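# Separate the red wire from all the other wires

## Task

Place the red wire on the table on its own, so that every other wire is at least a hand's width away from it. Do not leave any wire hanging over the table edge, because that can count as a failure.

## Robot and tools

Robot: two arms, left_arm and right_arm, each ending in a parallel gripper. The fingers point along the gripper's +z axis and close along its y axis. The reported hand point sits between the finger pads, roughly 1 cm short of the tips.

Frame: all positions, velocities and targets use the scene frame. Its origin is at table-top height, midway between the arms' nominal bases, some 5 to 10 cm back from the near table edge. +x points out over the table, +z up, and left_arm is on the +y side (this has nothing to do with image left or right). Calibrated bases: left_arm at (+0.006, +0.341, +0.009) m, right_arm at (-0.005, -0.275, +0.011) m, both nearly unrotated. Reported hand positions and orientations can be off by a few centimetres, more when the arm reaches far.

Row format, shared by execute_actions and move: one flat list of 14 numbers covering both arms, each in [-1, 1]. The order is left_arm dx, dy, dz, rx, ry, rz, opening, then the same seven for right_arm. The first six of each arm are an offset, not a pose. They are measured along the scene axes from that arm's Hand target as it stood when the action or move began, and the arm rotates about that point. Scale: 1.0 equals 0.6 m of travel or 180 degrees. rx, ry, rz form one rotation vector. The opening is absolute: +1 is fully open (0.093 m), -1 is shut. Sending 0 for all six offsets re-requests the current Hand target. A 0 in the opening slot closes toward the middle, so to leave a gripper alone, repeat its current opening.

execute_actions(actions, cameras): actions is a list of actions. Each action holds up to 15 rows, one per 1/30 s step. If it has fewer, the last row is held for the remaining steps. Every row counts from the action's starting Hand target, not from the row before. Repeating the same offset in a new action moves the arm further. Images come back only if actions is empty or cameras names them. Valid camera names are cam_head_left, cam_head_right, cam_high, cam_low, cam_left_wrist, cam_right_wrist, or "all".

move(target, speed, blend, opening_speed, grip_force, blocking, cameras): moves each gripper in a straight line toward its offset.
- target: one 14-number row, or a list of up to 15 rows. Every row is offset from the same starting Hand targets.
- speed: m/s, 0.002 to 2.9, default 0.25. Turning is capped at twice that in rad/s. Give one value, or one per target.
- blend: metres of corner rounding for each waypoint. 0, the default, stops at each one.
- opening_speed: rate of change of the opening per second on the -1..+1 scale, at least 0.2.
- grip_force: newtons per pad, 10 to 50; one value, or one per arm. It persists until changed. Lower values close slowly.
- blocking=false: returns after about 0.5 s while the motion continues.
Paths do not steer around obstacles or the other arm. Grippers lag their path and can overshoot, more at speed or with the arm stretched. Avoid paths that pass close to an arm's own base. The result adds a move: line giving the outcome (done, off_target, moving, held, fault) and any limits. limits=paced means the command was clipped; limits=held means a check withheld steps. Neither done nor off_target tells you whether something is being touched.

Other tools:
- wait(seconds 0 to 10): lets time pass while the last commands hold.
- stop(): brakes a running move. Braking needs distance.
- zoom_image(camera, region [x0,y0,x1,y1]): enlarges part of the newest image, up to 504x504 px. All images are 672x504.
- finished_scene(scene): ends the current scene. Pass the current scene's number, and call nothing else in that reply.

Reading results: Hand target is the last commanded pose after clipping, and it is the base for the next offsets. The gripper often stops short of it. Waiting does not close that gap, but any new command does; if a gap remains, send the missing distance as an offset. Each step, orientation commands are limited to within 40 degrees of the measured orientation. grip_measured uses the -1..+1 scale. The pads meet near -0.94, and each millimetre of object width adds about 0.0208. The reading may sit up to 0.02 high. To grip firmly, command about 0.24 below the reading for the object's width. Keep sending that value to hold, and send well above it to release. Joint positions end with the finger gap in metres. Joint torques include gravity; torques 1 to 3 wrap at ±28 N m. Joint ranges (rad): waist -2.618..3.054, shoulder 0..3.142, elbow 0..3.142, wrist pitch ±1.571, wrist yaw ±1.571, wrist roll ±2.094.

Cautions: Do not drop the wire, release it while it is moving, or hit anything hard. The bar, plate and low rail near the bases are fixtures that may stand about 3 cm above the table, and nothing warns you before contact. Keep the arms, grippers and wrist cameras away from each other, and never grip the other arm's fingers. Do not strain an arm's camera cable. A blocked arm keeps pushing until you command its target back past the gripper. Holding loads, stretching out or pushing toward unreachable poses heats the motors. A MOTOR HOT line appears at 75 °C; at 90 °C the arm faults and folds. Nothing may fall off or be left off the table. Loose objects may occasionally get nudged. Check the gripper's position and tilt after each move.

Each tool is called after ">>>" in YAML: its name, and indented under it one key for each argument.

## Session

>>> execute_actions:
  actions: []

>>> zoom_image:
  camera: "cam_low"
  region: [260, 90, 480, 310]

>>> zoom_image:
  camera: "cam_high"
  region: [300, 160, 420, 260]

Scene clock: 0.00 s.
left_arm: end_effector_position=(+0.3776, +0.3314, +0.4145) grip_measured=+1.000 end_effector_quat_wxyz=(+0.710, +0.008, +0.704, -0.002) | right_arm: end_effector_position=(+0.2999, +0.0532, +0.2659) grip_measured=-0.915 end_effector_quat_wxyz=(-0.452, +0.534, -0.557, -0.446)
Joint positions: left_arm=[0 1.047 1.047 0 0 0 0.093] | right_arm=[0.477 1.538 1.084 0.153 -1.045 -0.274 0.001]
Joint velocities: within noise
Joint torques (N m): no reading
Heat: left arm: 32 °C; right arm: 30 °C.
Hand target: left_arm +0.3753, +0.3316, +0.4263; +0.721, +0.008, +0.693, -0.002 | right_arm +0.2997, +0.0523, +0.2706; -0.456, +0.535, -0.555, -0.445
Tool commands: left_gripper/opening=+1.0 right_gripper/opening=-0.92224

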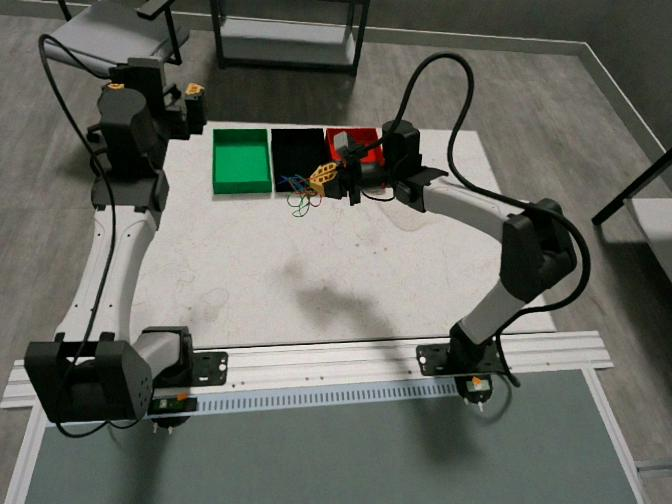

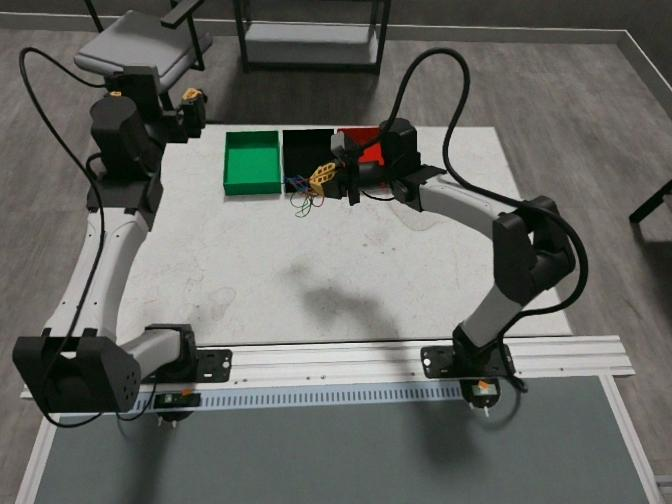

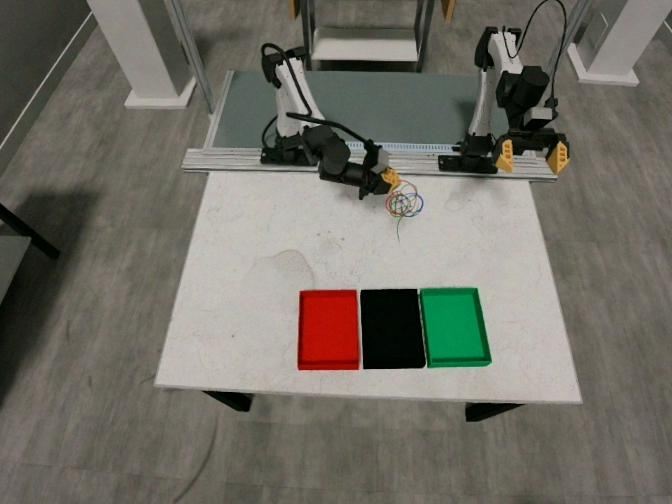

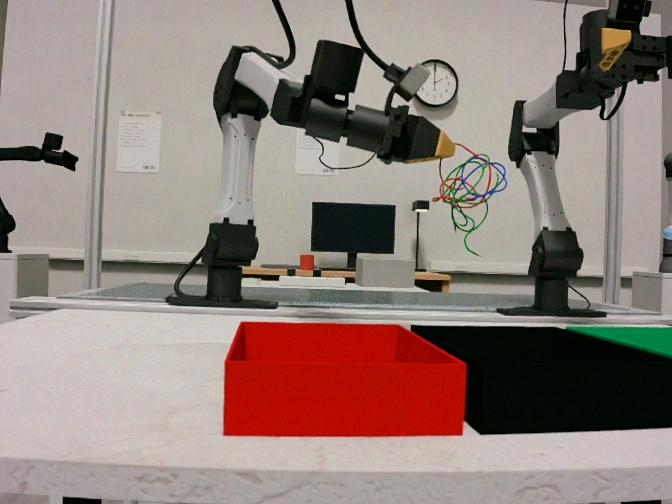

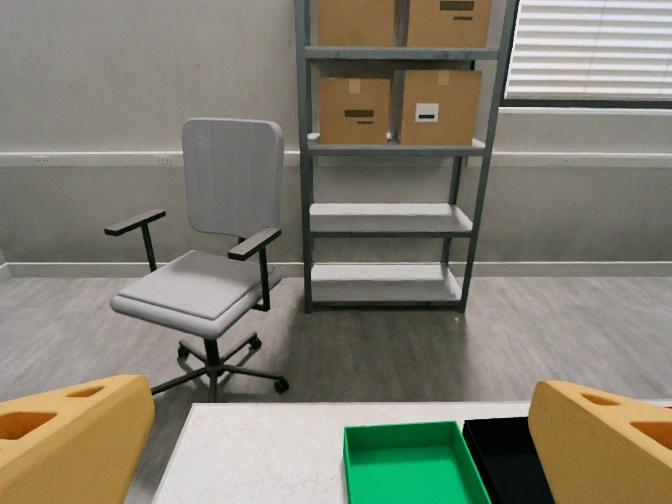

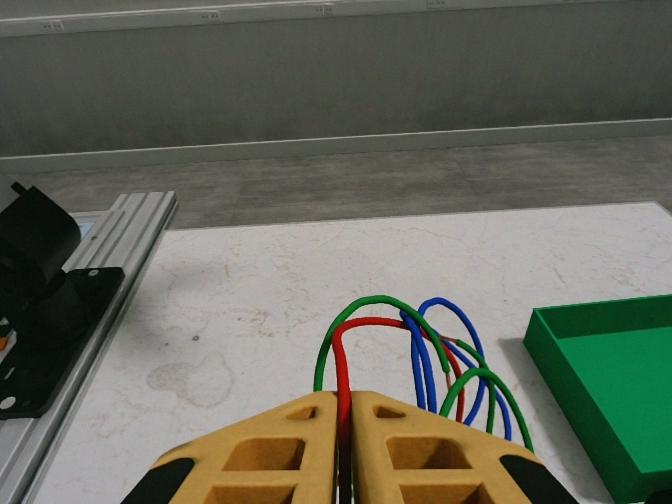

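Scaled by 2.291 from the camera's 672x504 image, which has a finer 960x720 frame.

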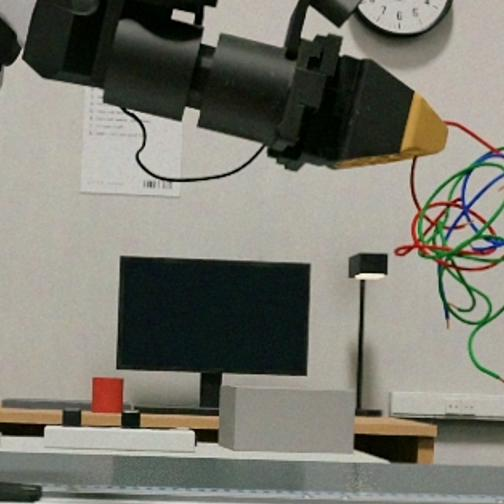

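Scaled by 4.200 from the camera's 672x504 image, which has a finer 960x720 frame.

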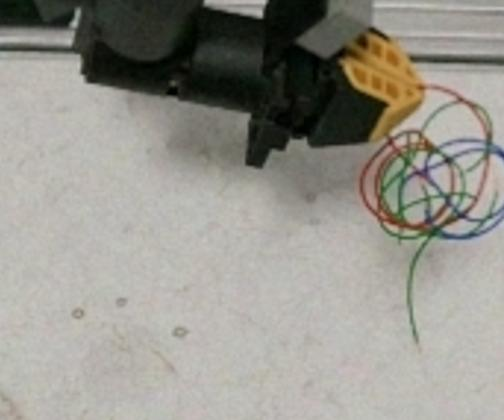

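>>> zoom_image:
  camera: "cam_low"
  region: [420, 130, 520, 260]

>>> zoom_image:
  camera: "cam_high"
  region: [375, 165, 435, 245]

>>> zoom_image:
  camera: "cam_right_wrist"
  region: [290, 270, 560, 504]

Scaled by 3.877 from the camera's 672x504 image, which has a finer 960x720 frame.

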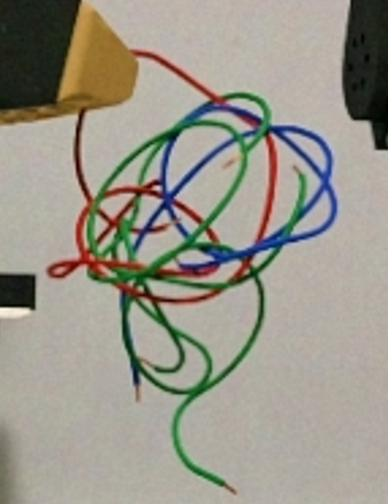

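Scaled by 6.300 from the camera's 672x504 image, which has a finer 960x720 frame.

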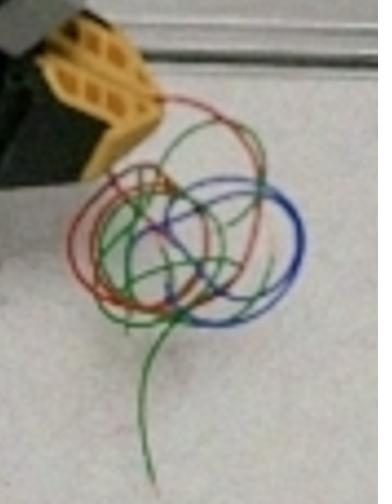

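Scaled by 1.867 from the camera's 672x504 image, which has a finer 960x720 frame.

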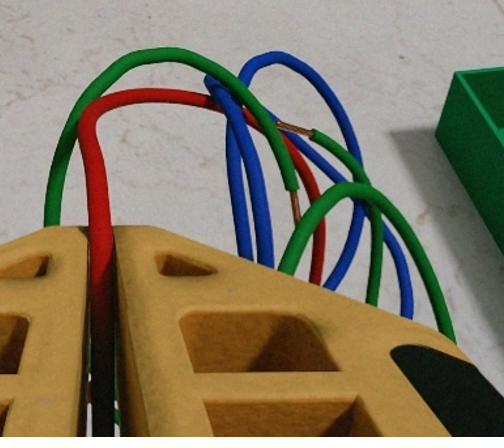

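>>> move:
  target: [-0.05,-0.13,-0.34,0.047,0.058,-0.477,0.4,0,0,0,0,0,0,-0.93]
  cameras: ["cam_low","cam_left_wrist","cam_right_wrist"]
  speed: 0.4

>>> zoom_image:
  camera: "cam_low"
  region: [420, 130, 580, 260]

Scene clock: 15.97 s.
left_arm: end_effector_position=(+0.3439, +0.2544, +0.2172) grip_measured=+0.402 end_effector_quat_wxyz=(+0.552, +0.425, +0.567, -0.440) | right_arm: end_effector_position=(+0.2999, +0.0532, +0.2659) grip_measured=-0.923 end_effector_quat_wxyz=(-0.452, +0.534, -0.557, -0.446)
Joint positions: left_arm=[0.273 1.621 0.886 -0.046 1.575 0.74 0.064] | right_arm=[0.477 1.538 1.084 0.152 -1.045 -0.274 0.001]
Joint torques (N m): left_arm=[-0.58 -6.53 6.8 1.38 0.4 -0.02] | right_arm=[-0.06 -7.45 7.42 1.88 -0.1 0.09]
Heat: left arm: 33 °C; right arm: 33 °C.
Hand target: left_arm +0.3453, +0.2536, +0.2223; +0.464, +0.525, +0.557, -0.446 | right_arm +0.2997, +0.0523, +0.2706; -0.456, +0.535, -0.555, -0.445
Off the commanded pose: left_arm 0.005 m, 15 deg | right_arm 0.005 m, 1 deg.
joint sent to its limit (left arm) — joint 5 (wrist yaw), upper limit. The joint targets are off in orientation, not in position.
move: off_target (left_arm)
Images, in order (width x height): cam_low 672x504, cam_left_wrist 672x504, cam_right_wrist 672x504.

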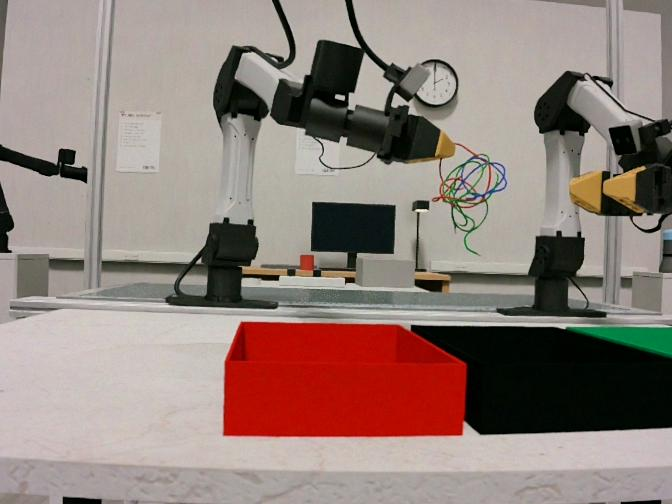

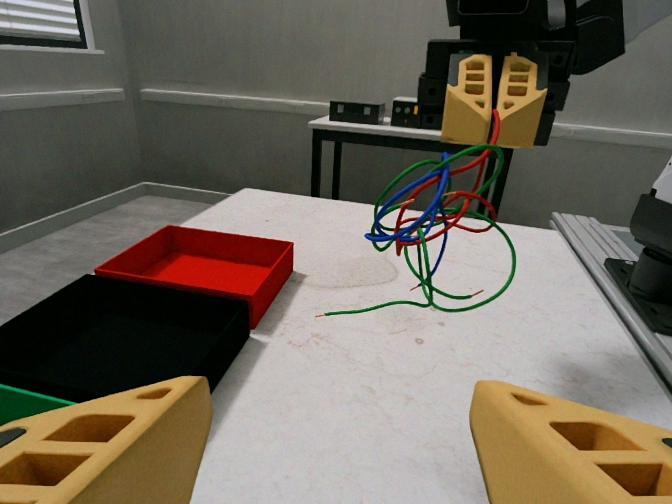

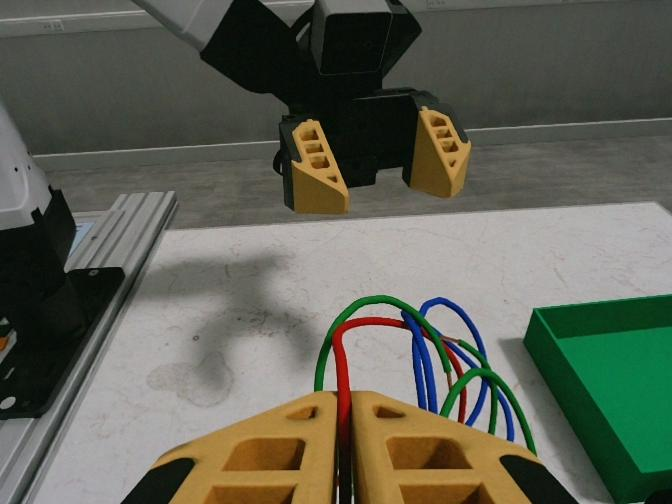

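Scaled by 3.150 from the camera's 672x504 image, which has a finer 960x720 frame.

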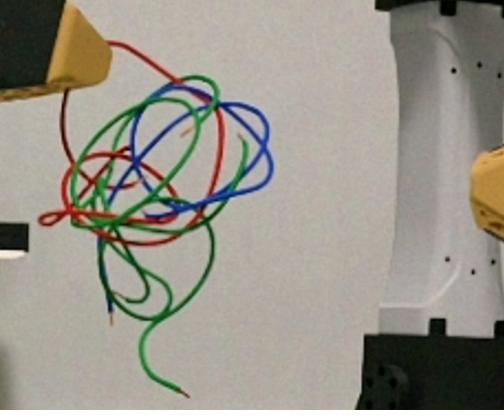

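>>> move:
  target: [0.003,-0.195,-0.009,0,0,0,0.4,0,0,0,0,0,0,-0.93]
  cameras: ["cam_low","cam_left_wrist","cam_right_wrist","cam_high"]
  speed: 0.2

>>> zoom_image:
  camera: "cam_low"
  region: [420, 130, 580, 260]

>>> zoom_image:
  camera: "cam_high"
  region: [375, 165, 455, 245]

Scene clock: 21.40 s.
left_arm: end_effector_position=(+0.3386, +0.1375, +0.2076) grip_measured=+0.402 end_effector_quat_wxyz=(+0.452, +0.515, +0.566, -0.458) | right_arm: end_effector_position=(+0.2999, +0.0532, +0.2659) grip_measured=-0.923 end_effector_quat_wxyz=(-0.452, +0.534, -0.557, -0.446)
Joint positions: left_arm=[-0.092 1.674 1.044 -0.214 1.35 0.769 0.064] | right_arm=[0.477 1.538 1.084 0.152 -1.045 -0.274 0.001]
Joint torques (N m): left_arm=[-0.2 -6.8 9.42 1.3 0.26 -0.04] | right_arm=[-0.06 -7.45 7.42 1.89 -0.1 0.09]
Heat: left arm: 33 °C; right arm: 34 °C.
Hand target: left_arm +0.3471, +0.1366, +0.2169; +0.464, +0.525, +0.557, -0.446 | right_arm +0.2997, +0.0523, +0.2706; -0.456, +0.535, -0.555, -0.445
Off the commanded pose: left_arm 0.013 m, 3 deg | right_arm 0.005 m, 0 deg.
move: off_target (left_arm)
Images, in order (width x height): cam_high 672x504, cam_low 672x504, cam_left_wrist 672x504, cam_right_wrist 672x504.

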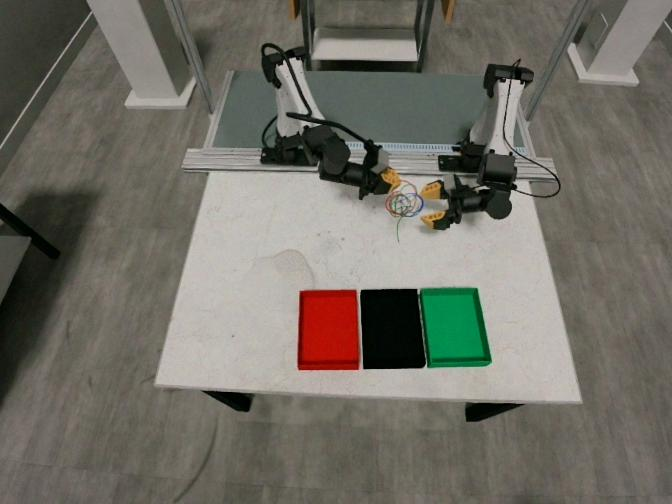

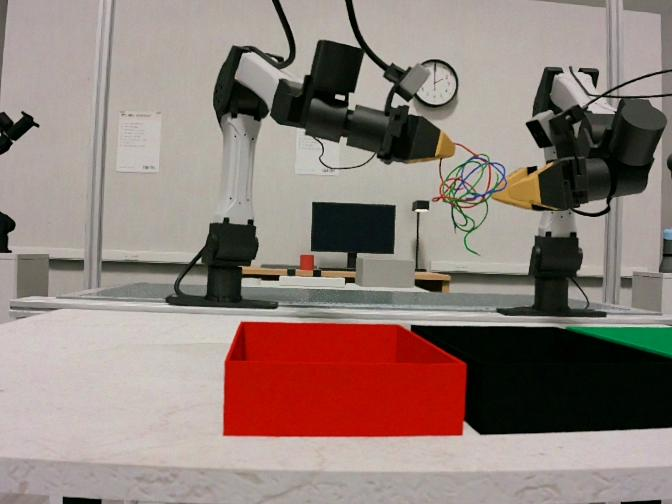

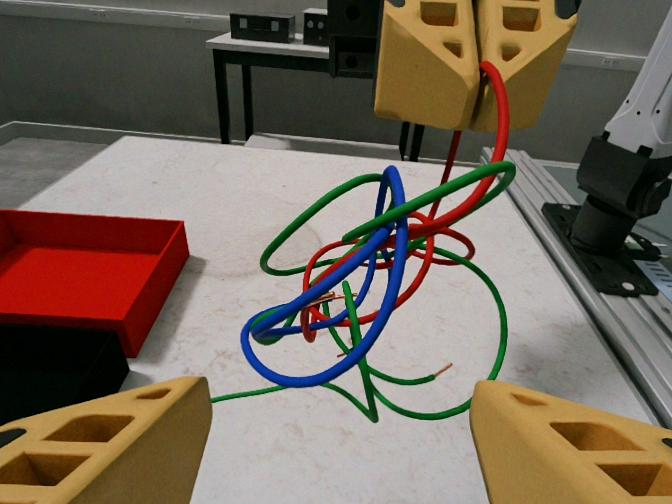

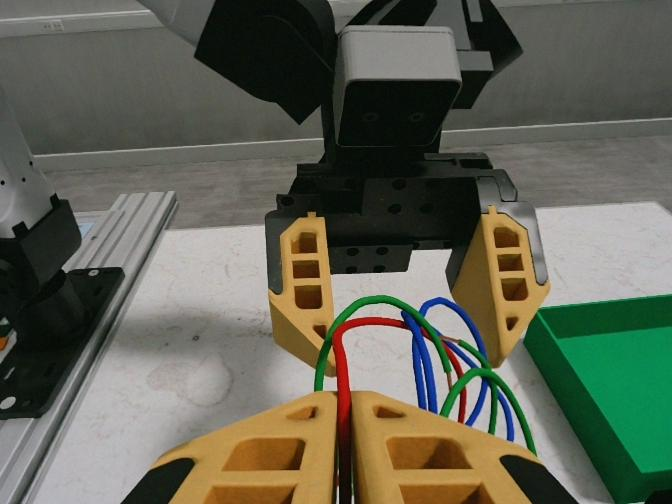

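Scaled by 3.150 from the camera's 672x504 image, which has a finer 960x720 frame.

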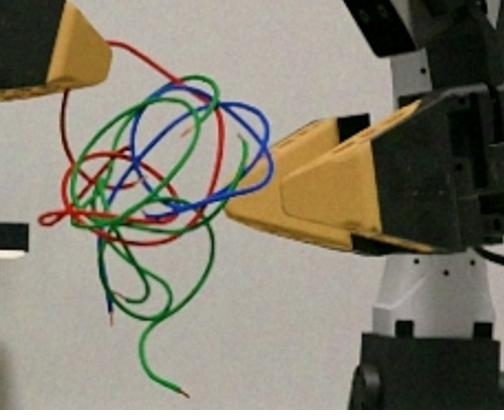

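Scaled by 6.300 from the camera's 672x504 image, which has a finer 960x720 frame.

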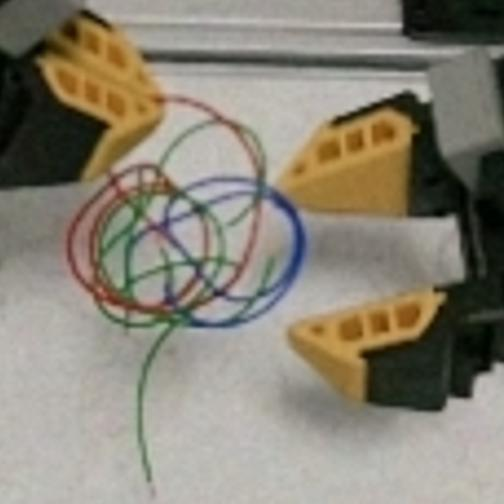

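>>> move:
  target:
    - [0,-0.015,0.028,0,0,0,0.4,0,0,0,0,0,0,-0.93]
    - [0,-0.015,0.028,0,0,0,-1,0,0,0,0,0,0,-0.93]
  cameras: ["cam_low","cam_left_wrist","cam_high"]
  speed: 0.1

>>> zoom_image:
  camera: "cam_low"
  region: [420, 130, 580, 260]

>>> zoom_image:
  camera: "cam_high"
  region: [375, 165, 455, 245]

Scene clock: 27.70 s.
left_arm: end_effector_position=(+0.3413, +0.1304, +0.2136) grip_measured=-0.977 end_effector_quat_wxyz=(+0.443, +0.510, +0.576, -0.462) | right_arm: end_effector_position=(+0.2999, +0.0532, +0.2659) grip_measured=-0.923 end_effector_quat_wxyz=(-0.452, +0.534, -0.557, -0.446)
Joint positions: left_arm=[-0.113 1.674 1.071 -0.214 1.33 0.712 0] | right_arm=[0.477 1.538 1.084 0.152 -1.045 -0.274 0.001]
Joint torques (N m): left_arm=[-0.59 -9.51 9.32 1.51 0.28 -0.16] | right_arm=[-0.05 -7.46 7.42 1.88 -0.1 0.09]
Heat: left arm: 34 °C; right arm: 35 °C.
Hand target: left_arm +0.3470, +0.1275, +0.2336; +0.464, +0.525, +0.557, -0.446 | right_arm +0.2997, +0.0523, +0.2706; -0.456, +0.535, -0.555, -0.445
Off the commanded pose: left_arm 0.021 m, 4 deg | right_arm 0.005 m, 0 deg.
move: off_target (left_arm); target 2's new opening was sent with left_arm's hand 0.021 m and 4 deg from that target
Images, in order (width x height): cam_high 672x504, cam_low 672x504, cam_left_wrist 672x504.

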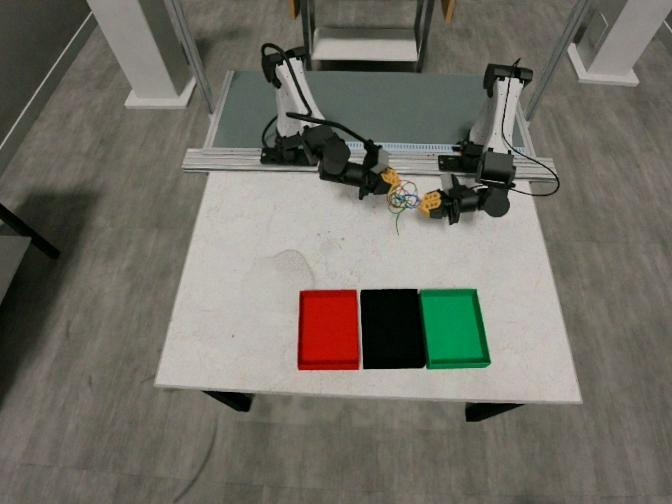

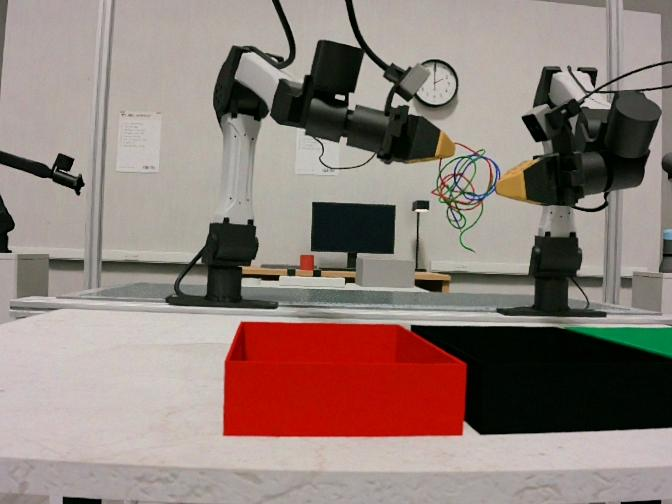

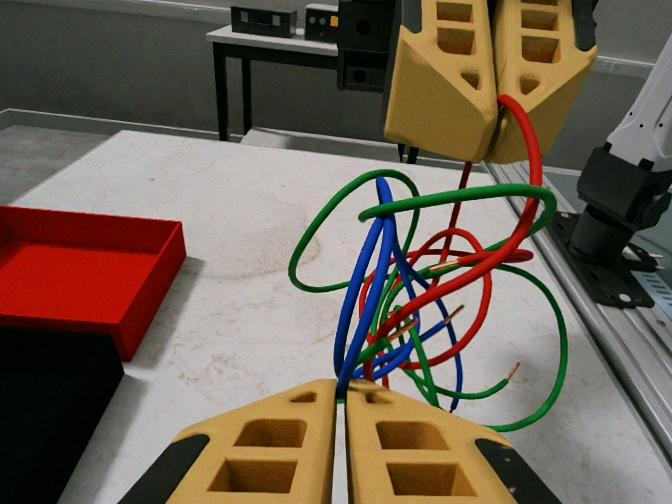

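Scaled by 3.150 from the camera's 672x504 image, which has a finer 960x720 frame.

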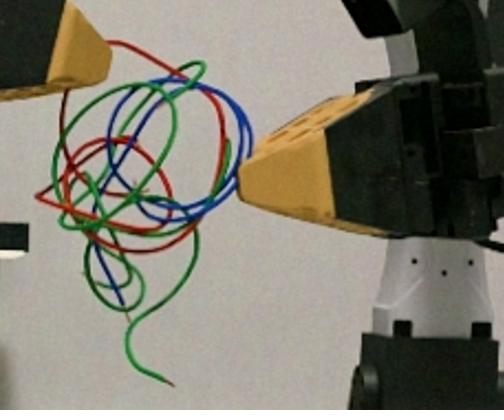

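Scaled by 6.300 from the camera's 672x504 image, which has a finer 960x720 frame.

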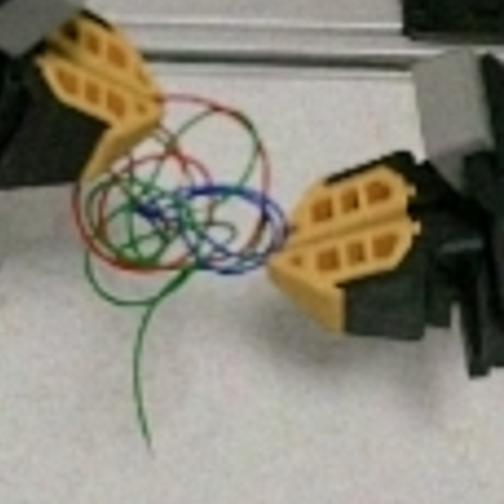

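>>> move:
  target:
    - [0,0.012,0.0,0,0,0,-0.3,0,0,0,0,0,0,-0.93]
    - [0,0.012,0.022,0,0,0,-0.3,0,0,0,0,0,0,-0.93]
    - [0.003,-0.032,0.022,0,0,0,-0.3,0,0,0,0,0,0,-0.93]
  cameras: ["cam_low","cam_left_wrist","cam_high"]
  speed: 0.12

>>> zoom_image:
  camera: "cam_low"
  region: [420, 130, 580, 260]

>>> zoom_image:
  camera: "cam_high"
  region: [375, 165, 455, 245]

Scene clock: 36.20 s.
left_arm: end_effector_position=(+0.3496, +0.1087, +0.2348) grip_measured=-0.302 end_effector_quat_wxyz=(+0.449, +0.517, +0.568, -0.456) | right_arm: end_effector_position=(+0.2999, +0.0532, +0.2659) grip_measured=-0.923 end_effector_quat_wxyz=(-0.452, +0.534, -0.557, -0.446)
Joint positions: left_arm=[-0.172 1.674 1.126 -0.121 1.289 0.586 0.031] | right_arm=[0.477 1.538 1.084 0.152 -1.045 -0.274 0.001]
Joint torques (N m): left_arm=[-0.32 -10.37 6.54 1.7 0.2 -0.18] | right_arm=[-0.05 -7.46 7.43 1.88 -0.11 0.09]
Heat: left arm: 37 °C; right arm: 36 °C.
Hand target: left_arm +0.3489, +0.1084, +0.2469; +0.464, +0.525, +0.557, -0.446 | right_arm +0.2997, +0.0523, +0.2706; -0.456, +0.535, -0.555, -0.445
Off the commanded pose: left_arm 0.012 m, 3 deg | right_arm 0.005 m, 0 deg.
move: off_target (left_arm)
Images, in order (width x height): cam_high 672x504, cam_low 672x504, cam_left_wrist 672x504.

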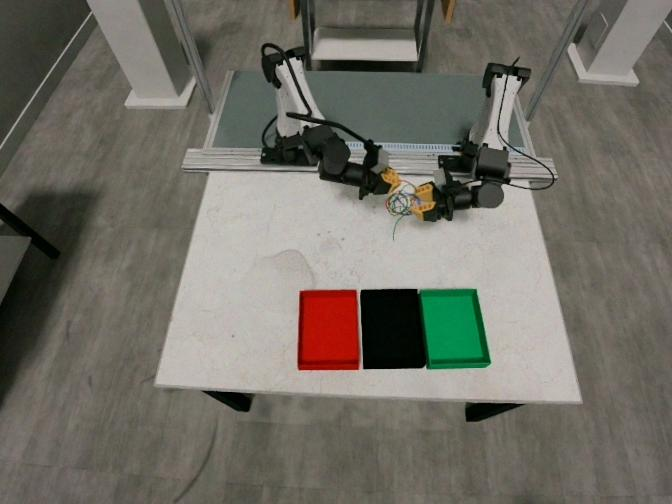

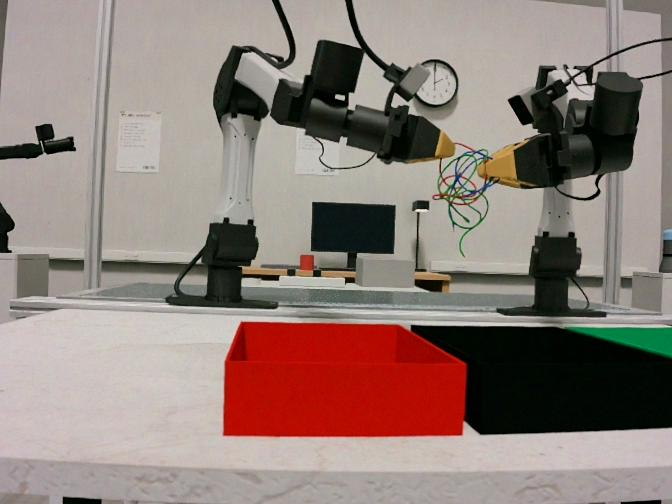

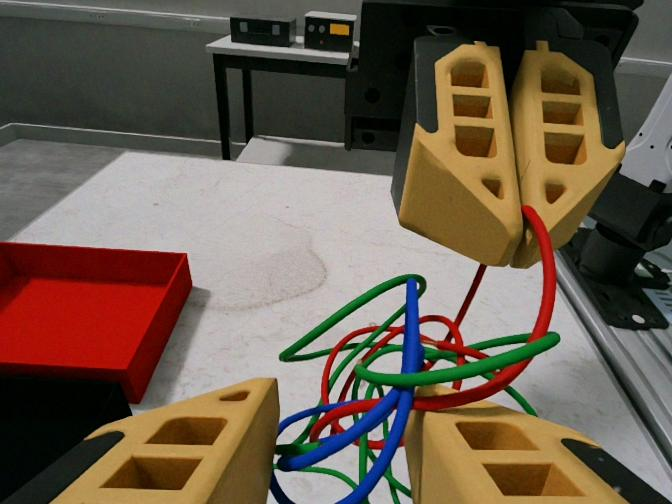

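Scaled by 3.150 from the camera's 672x504 image, which has a finer 960x720 frame.

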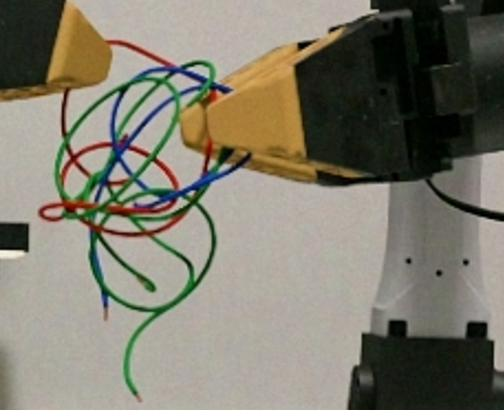

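Scaled by 6.300 from the camera's 672x504 image, which has a finer 960x720 frame.

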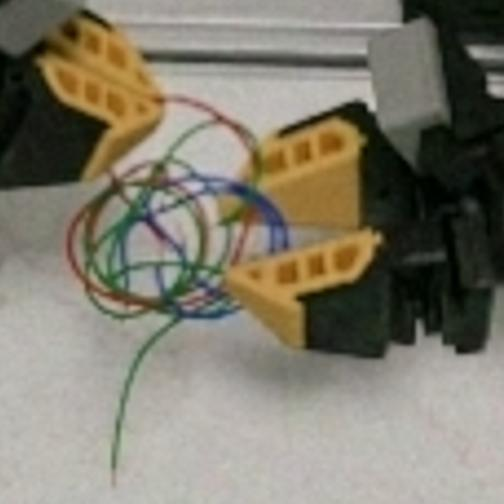

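>>> move:
  target:
    - [0,0.022,0,0,0,0,-0.3,0,0,0,0,0,0,-0.93]
    - [0,0.022,0,0,0,0,-1,0,0,0,0,0,0,-0.93]
  cameras: ["cam_low","cam_left_wrist","cam_high"]
  speed: 0.12

>>> zoom_image:
  camera: "cam_low"
  region: [420, 130, 580, 260]

>>> zoom_image:
  camera: "cam_high"
  region: [375, 165, 455, 245]

Scene clock: 41.83 s.
left_arm: end_effector_position=(+0.3484, +0.1194, +0.2296) grip_measured=-0.976 end_effector_quat_wxyz=(+0.446, +0.515, +0.573, -0.456) | right_arm: end_effector_position=(+0.2999, +0.0532, +0.2659) grip_measured=-0.923 end_effector_quat_wxyz=(-0.452, +0.534, -0.557, -0.446)
Joint positions: left_arm=[-0.143 1.674 1.126 -0.197 1.304 0.653 0] | right_arm=[0.477 1.538 1.084 0.152 -1.045 -0.274 0.001]
Joint torques (N m): left_arm=[0.34 -10.33 7.91 1.42 0.37 -0.03] | right_arm=[-0.05 -7.46 7.42 1.88 -0.1 0.09]
Heat: left arm: 39 °C; right arm: 36 °C.
Hand target: left_arm +0.3489, +0.1216, +0.2469; +0.464, +0.525, +0.557, -0.446 | right_arm +0.2997, +0.0523, +0.2706; -0.456, +0.535, -0.555, -0.445
Off the commanded pose: left_arm 0.017 m, 3 deg | right_arm 0.005 m, 0 deg.
move: off_target (left_arm); target 2's new opening was sent with left_arm's hand 0.017 m and 3 deg from that target
Images, in order (width x height): cam_high 672x504, cam_low 672x504, cam_left_wrist 672x504.

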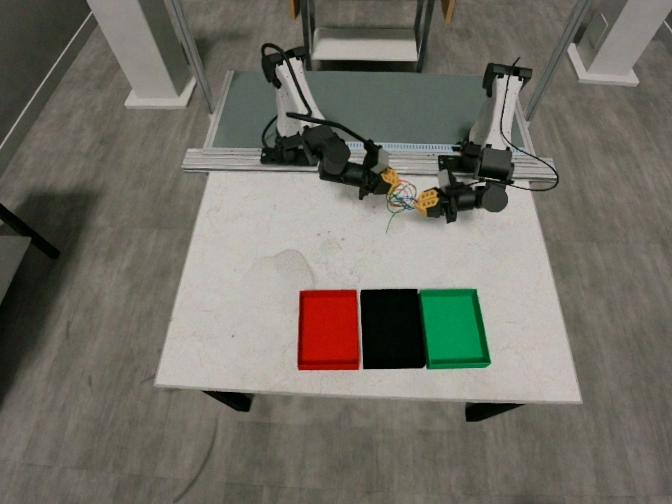

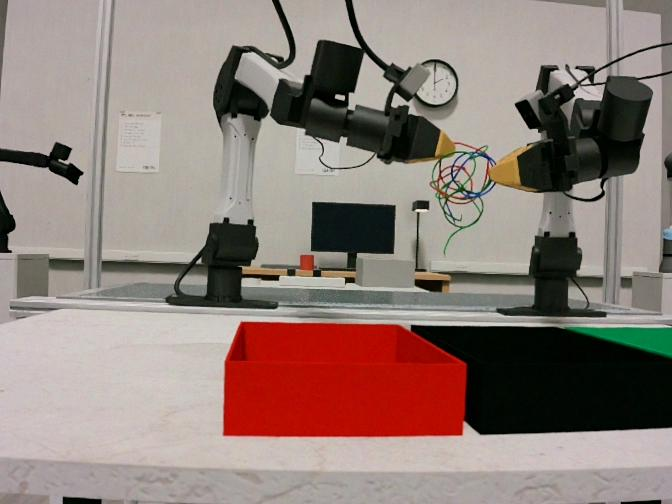

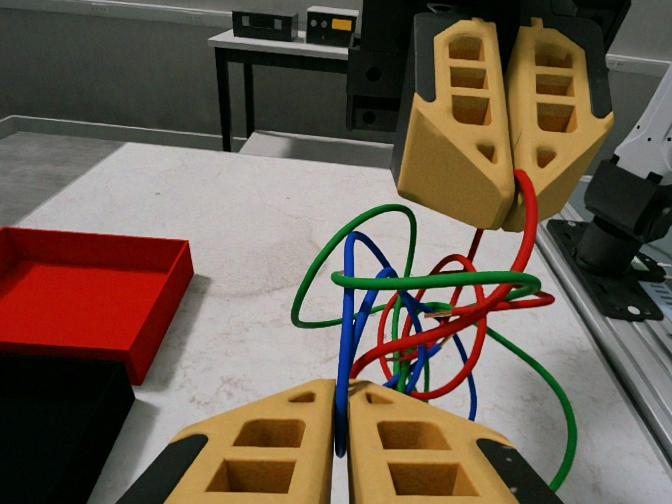

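Scaled by 3.150 from the camera's 672x504 image, which has a finer 960x720 frame.

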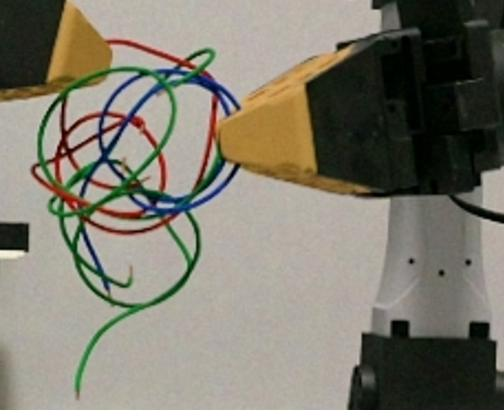

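Scaled by 6.300 from the camera's 672x504 image, which has a finer 960x720 frame.

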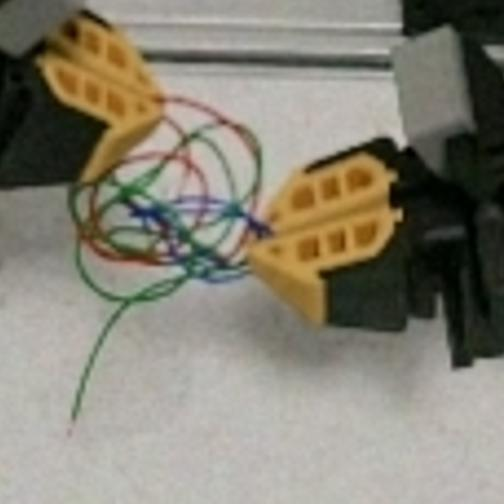

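>>> move:
  target: [0,0.2,-0.06,0,0,0,-1,0,0,0,0,0,0,-0.93]
  cameras: ["cam_low","cam_left_wrist","cam_high"]
  speed: 0.07

>>> zoom_image:
  camera: "cam_low"
  region: [420, 110, 620, 280]

Scene clock: 46.63 s.
left_arm: end_effector_position=(+0.3437, +0.2384, +0.2056) grip_measured=-0.976 end_effector_quat_wxyz=(+0.464, +0.510, +0.579, -0.435) | right_arm: end_effector_position=(+0.2999, +0.0532, +0.2659) grip_measured=-0.923 end_effector_quat_wxyz=(-0.452, +0.534, -0.557, -0.446)
Joint positions: left_arm=[0.211 1.971 1.464 -1.566 1.36 2.043 0] | right_arm=[0.477 1.538 1.084 0.152 -1.045 -0.274 0.001]
Joint torques (N m): left_arm=[0.2 -8.39 7.68 -0.52 0.37 -0.02] | right_arm=[-0.05 -7.46 7.42 1.88 -0.1 0.09]
Heat: left arm: 39 °C; right arm: 36 °C.
Hand target: left_arm +0.3489, +0.2416, +0.2109; +0.464, +0.525, +0.557, -0.446 | right_arm +0.2997, +0.0523, +0.2706; -0.456, +0.535, -0.555, -0.445
Off the commanded pose: left_arm 0.008 m, 3 deg | right_arm 0.005 m, 0 deg.
joint sent to its limit (left arm) — joint 4 (wrist pitch), lower limit. The joint targets are off in orientation, not in position.
move: off_target (left_arm)
Images, in order (width x height): cam_high 672x504, cam_low 672x504, cam_left_wrist 672x504.

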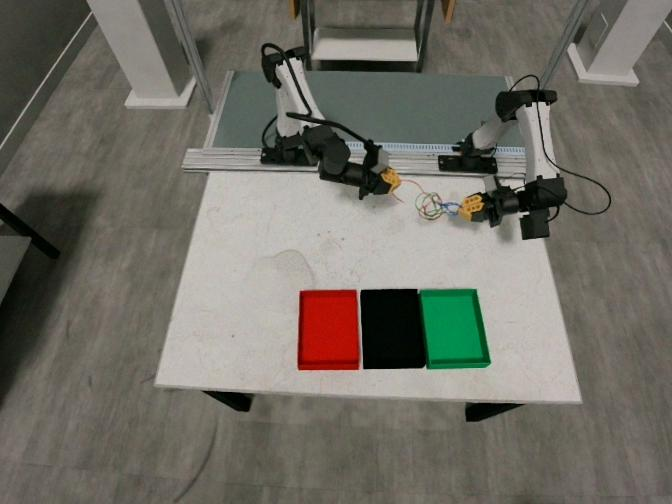

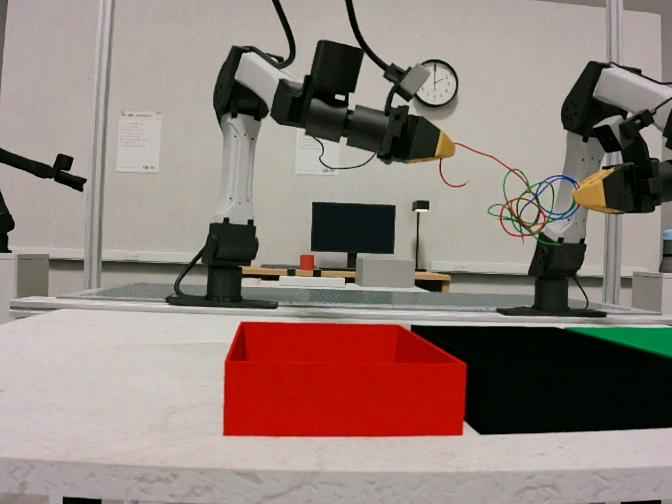

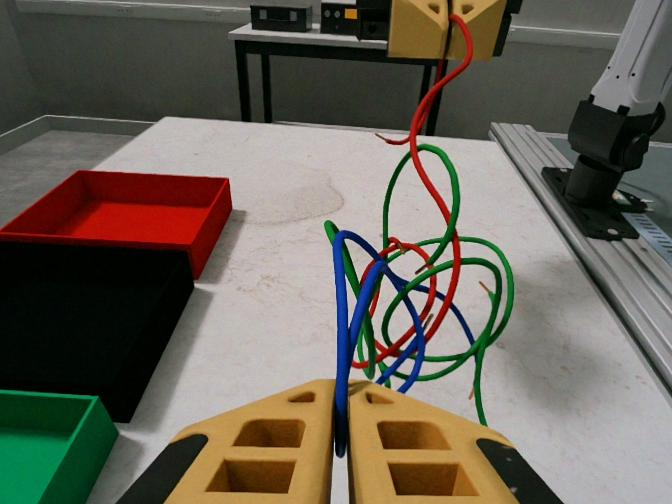

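Scaled by 2.520 from the camera's 672x504 image, which has a finer 960x720 frame.

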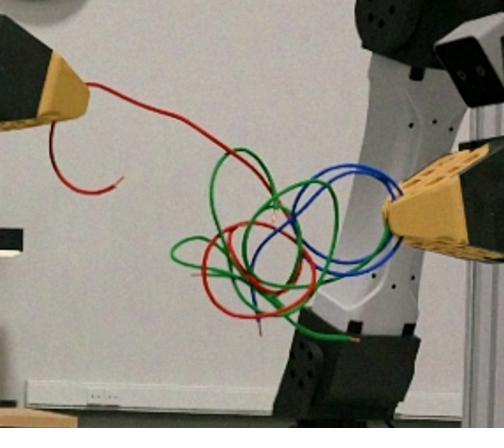

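>>> move:
  target: [0,0,0,0,0,0,-1,0.06,-0.28,0.08,0,0,0,-0.93]
  cameras: ["cam_low","cam_left_wrist","cam_high"]
  speed: 0.09

>>> zoom_image:
  camera: "cam_low"
  region: [340, 110, 620, 290]

Scene clock: 53.03 s.
left_arm: end_effector_position=(+0.3435, +0.2384, +0.2056) grip_measured=-0.976 end_effector_quat_wxyz=(+0.464, +0.510, +0.579, -0.435) | right_arm: end_effector_position=(+0.3319, -0.1127, +0.3190) grip_measured=-0.923 end_effector_quat_wxyz=(-0.460, +0.523, -0.561, -0.447)
Joint positions: left_arm=[0.211 1.971 1.464 -1.567 1.36 2.043 0] | right_arm=[-0.054 1.782 1.734 -1.56 -1.437 -1.612 0.001]
Joint torques (N m): left_arm=[0.2 -8.4 7.69 -0.51 0.38 -0.03] | right_arm=[-0.42 -6.52 7.39 0.13 -0.45 -0.09]
Heat: left arm: 40 °C; right arm: 37 °C.
Hand target: left_arm +0.3489, +0.2416, +0.2109; +0.464, +0.525, +0.557, -0.446 | right_arm +0.3356, -0.1157, +0.3186; -0.456, +0.535, -0.555, -0.445
Off the commanded pose: left_arm 0.008 m, 3 deg | right_arm 0.005 m, 2 deg.
joint sent to its limit (left arm) — joint 4 (wrist pitch), lower limit. The joint targets are off in orientation, not in position.
joint sent to its limit (right arm) — joint 4 (wrist pitch), lower limit. The joint targets still meet the commanded pose.
move: off_target (left_arm)
Images, in order (width x height): cam_high 672x504, cam_low 672x504, cam_left_wrist 672x504.

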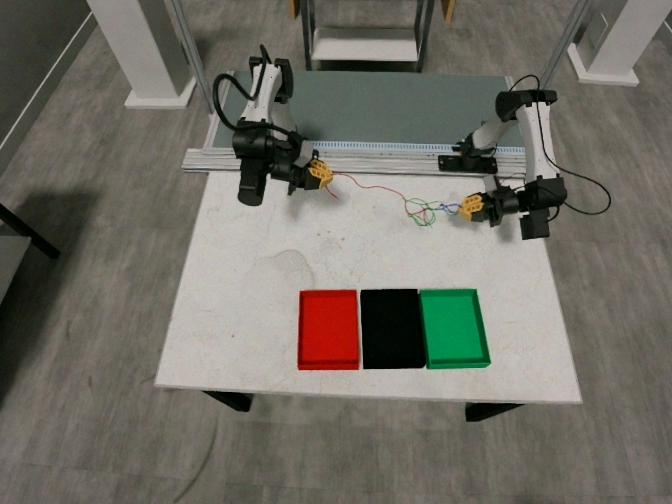

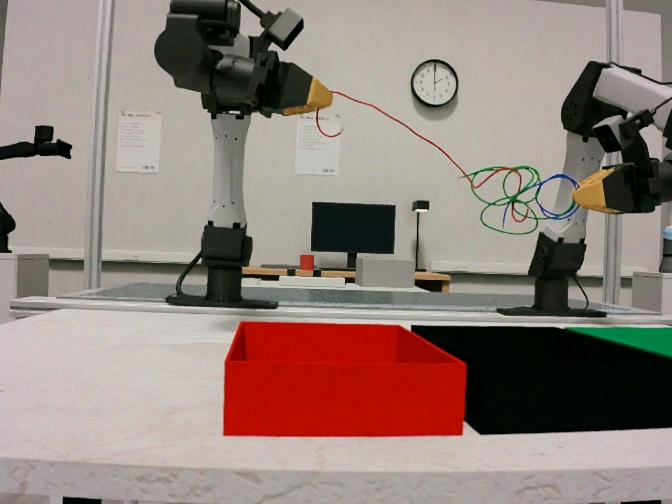

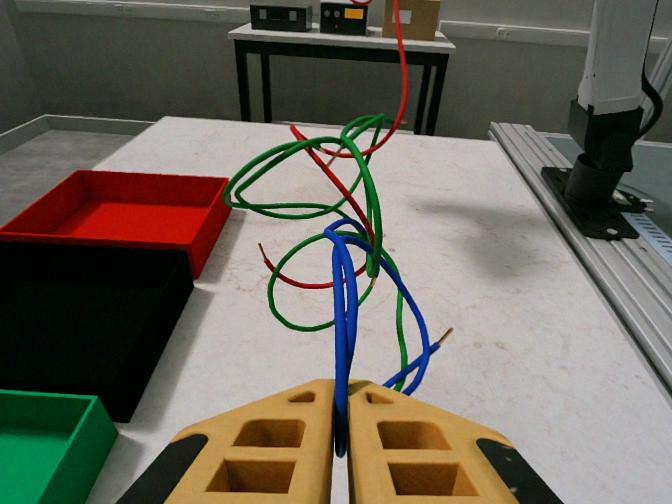

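Scaled by 1.800 from the camera's 672x504 image, which has a finer 960x720 frame.

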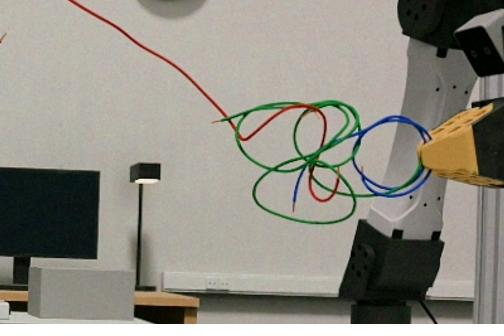

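>>> move:
  target:
    - [0,0.02,-0.17,0,0,0,-1,0.0,-0.03,-0.17,0,0,0,-0.93]
    - [0,0.02,-0.2,0,0,0,-1,0.05,-0.17,-0.17,0,0,0,-0.93]
  cameras: ["cam_low","cam_left_wrist","cam_high"]
  speed: 0.1
  blend: [0.03,0]

>>> zoom_image:
  camera: "cam_low"
  region: [340, 130, 640, 310]

Scene clock: 58.33 s.
left_arm: end_effector_position=(+0.3496, +0.2502, +0.0948) grip_measured=-0.976 end_effector_quat_wxyz=(+0.461, +0.517, +0.583, -0.426) | right_arm: end_effector_position=(+0.3620, -0.2121, +0.2179) grip_measured=-0.923 end_effector_quat_wxyz=(+0.484, -0.502, +0.613, +0.371)
Joint positions: left_arm=[0.238 2.18 1.31 -1.238 1.33 2.092 0] | right_arm=[-0.316 1.948 1.566 -1.562 -1.344 -2.003 0.001]
Joint torques (N m): left_arm=[0.53 -9.07 3.15 -0.39 0.37 -0.03] | right_arm=[-0.69 -7.25 6.95 -0.39 -0.44 0.01]
Heat: left arm: 40 °C; right arm: 37 °C.
Hand target: left_arm +0.3488, +0.2536, +0.0908; +0.464, +0.525, +0.557, -0.446 | right_arm +0.3656, -0.2177, +0.2165; +0.456, -0.535, +0.555, +0.445
Off the commanded pose: left_arm 0.005 m, 4 deg | right_arm 0.007 m, 12 deg.
joint sent to its limit (left arm) — joint 6 (wrist roll), upper limit. The joint targets are off in orientation, not in position.
joint sent to its limit (right arm) — joint 4 (wrist pitch), lower limit. The joint targets are off in orientation, not in position.
move: off_target (left_arm, right_arm)
Images, in order (width x height): cam_high 672x504, cam_low 672x504, cam_left_wrist 672x504.

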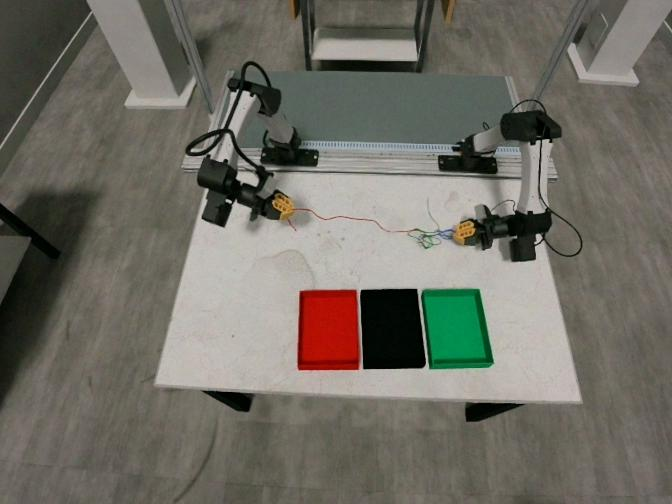

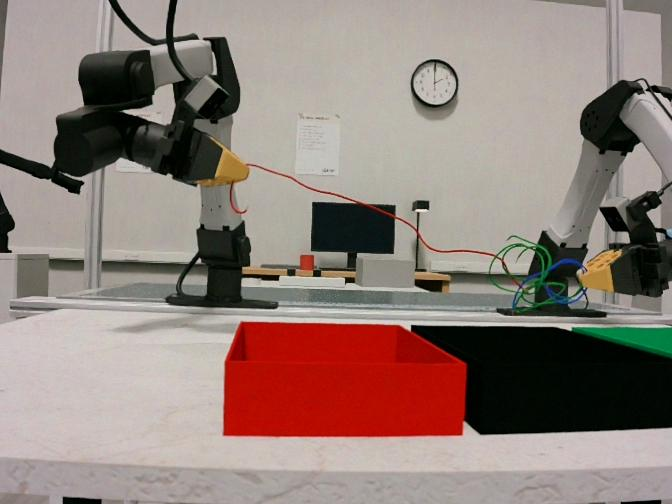

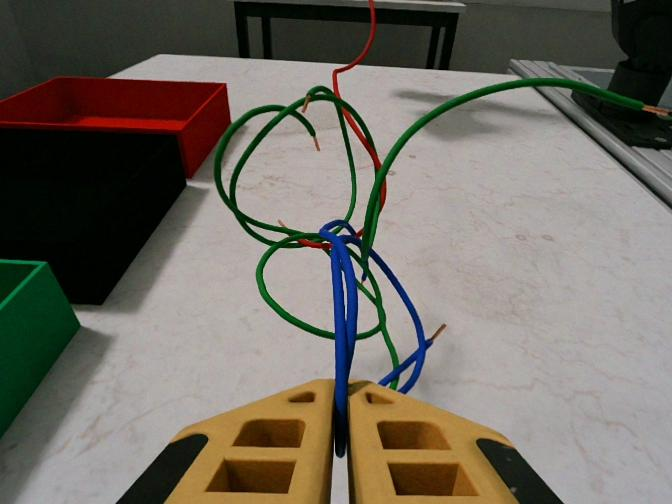

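Scaled by 1.680 from the camera's 672x504 image, which has a finer 960x720 frame.

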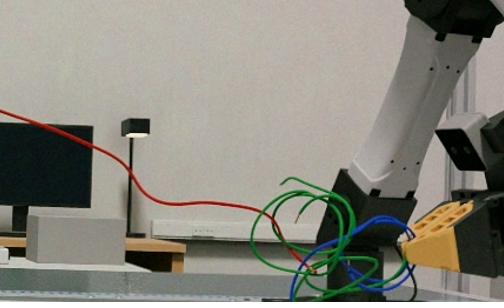

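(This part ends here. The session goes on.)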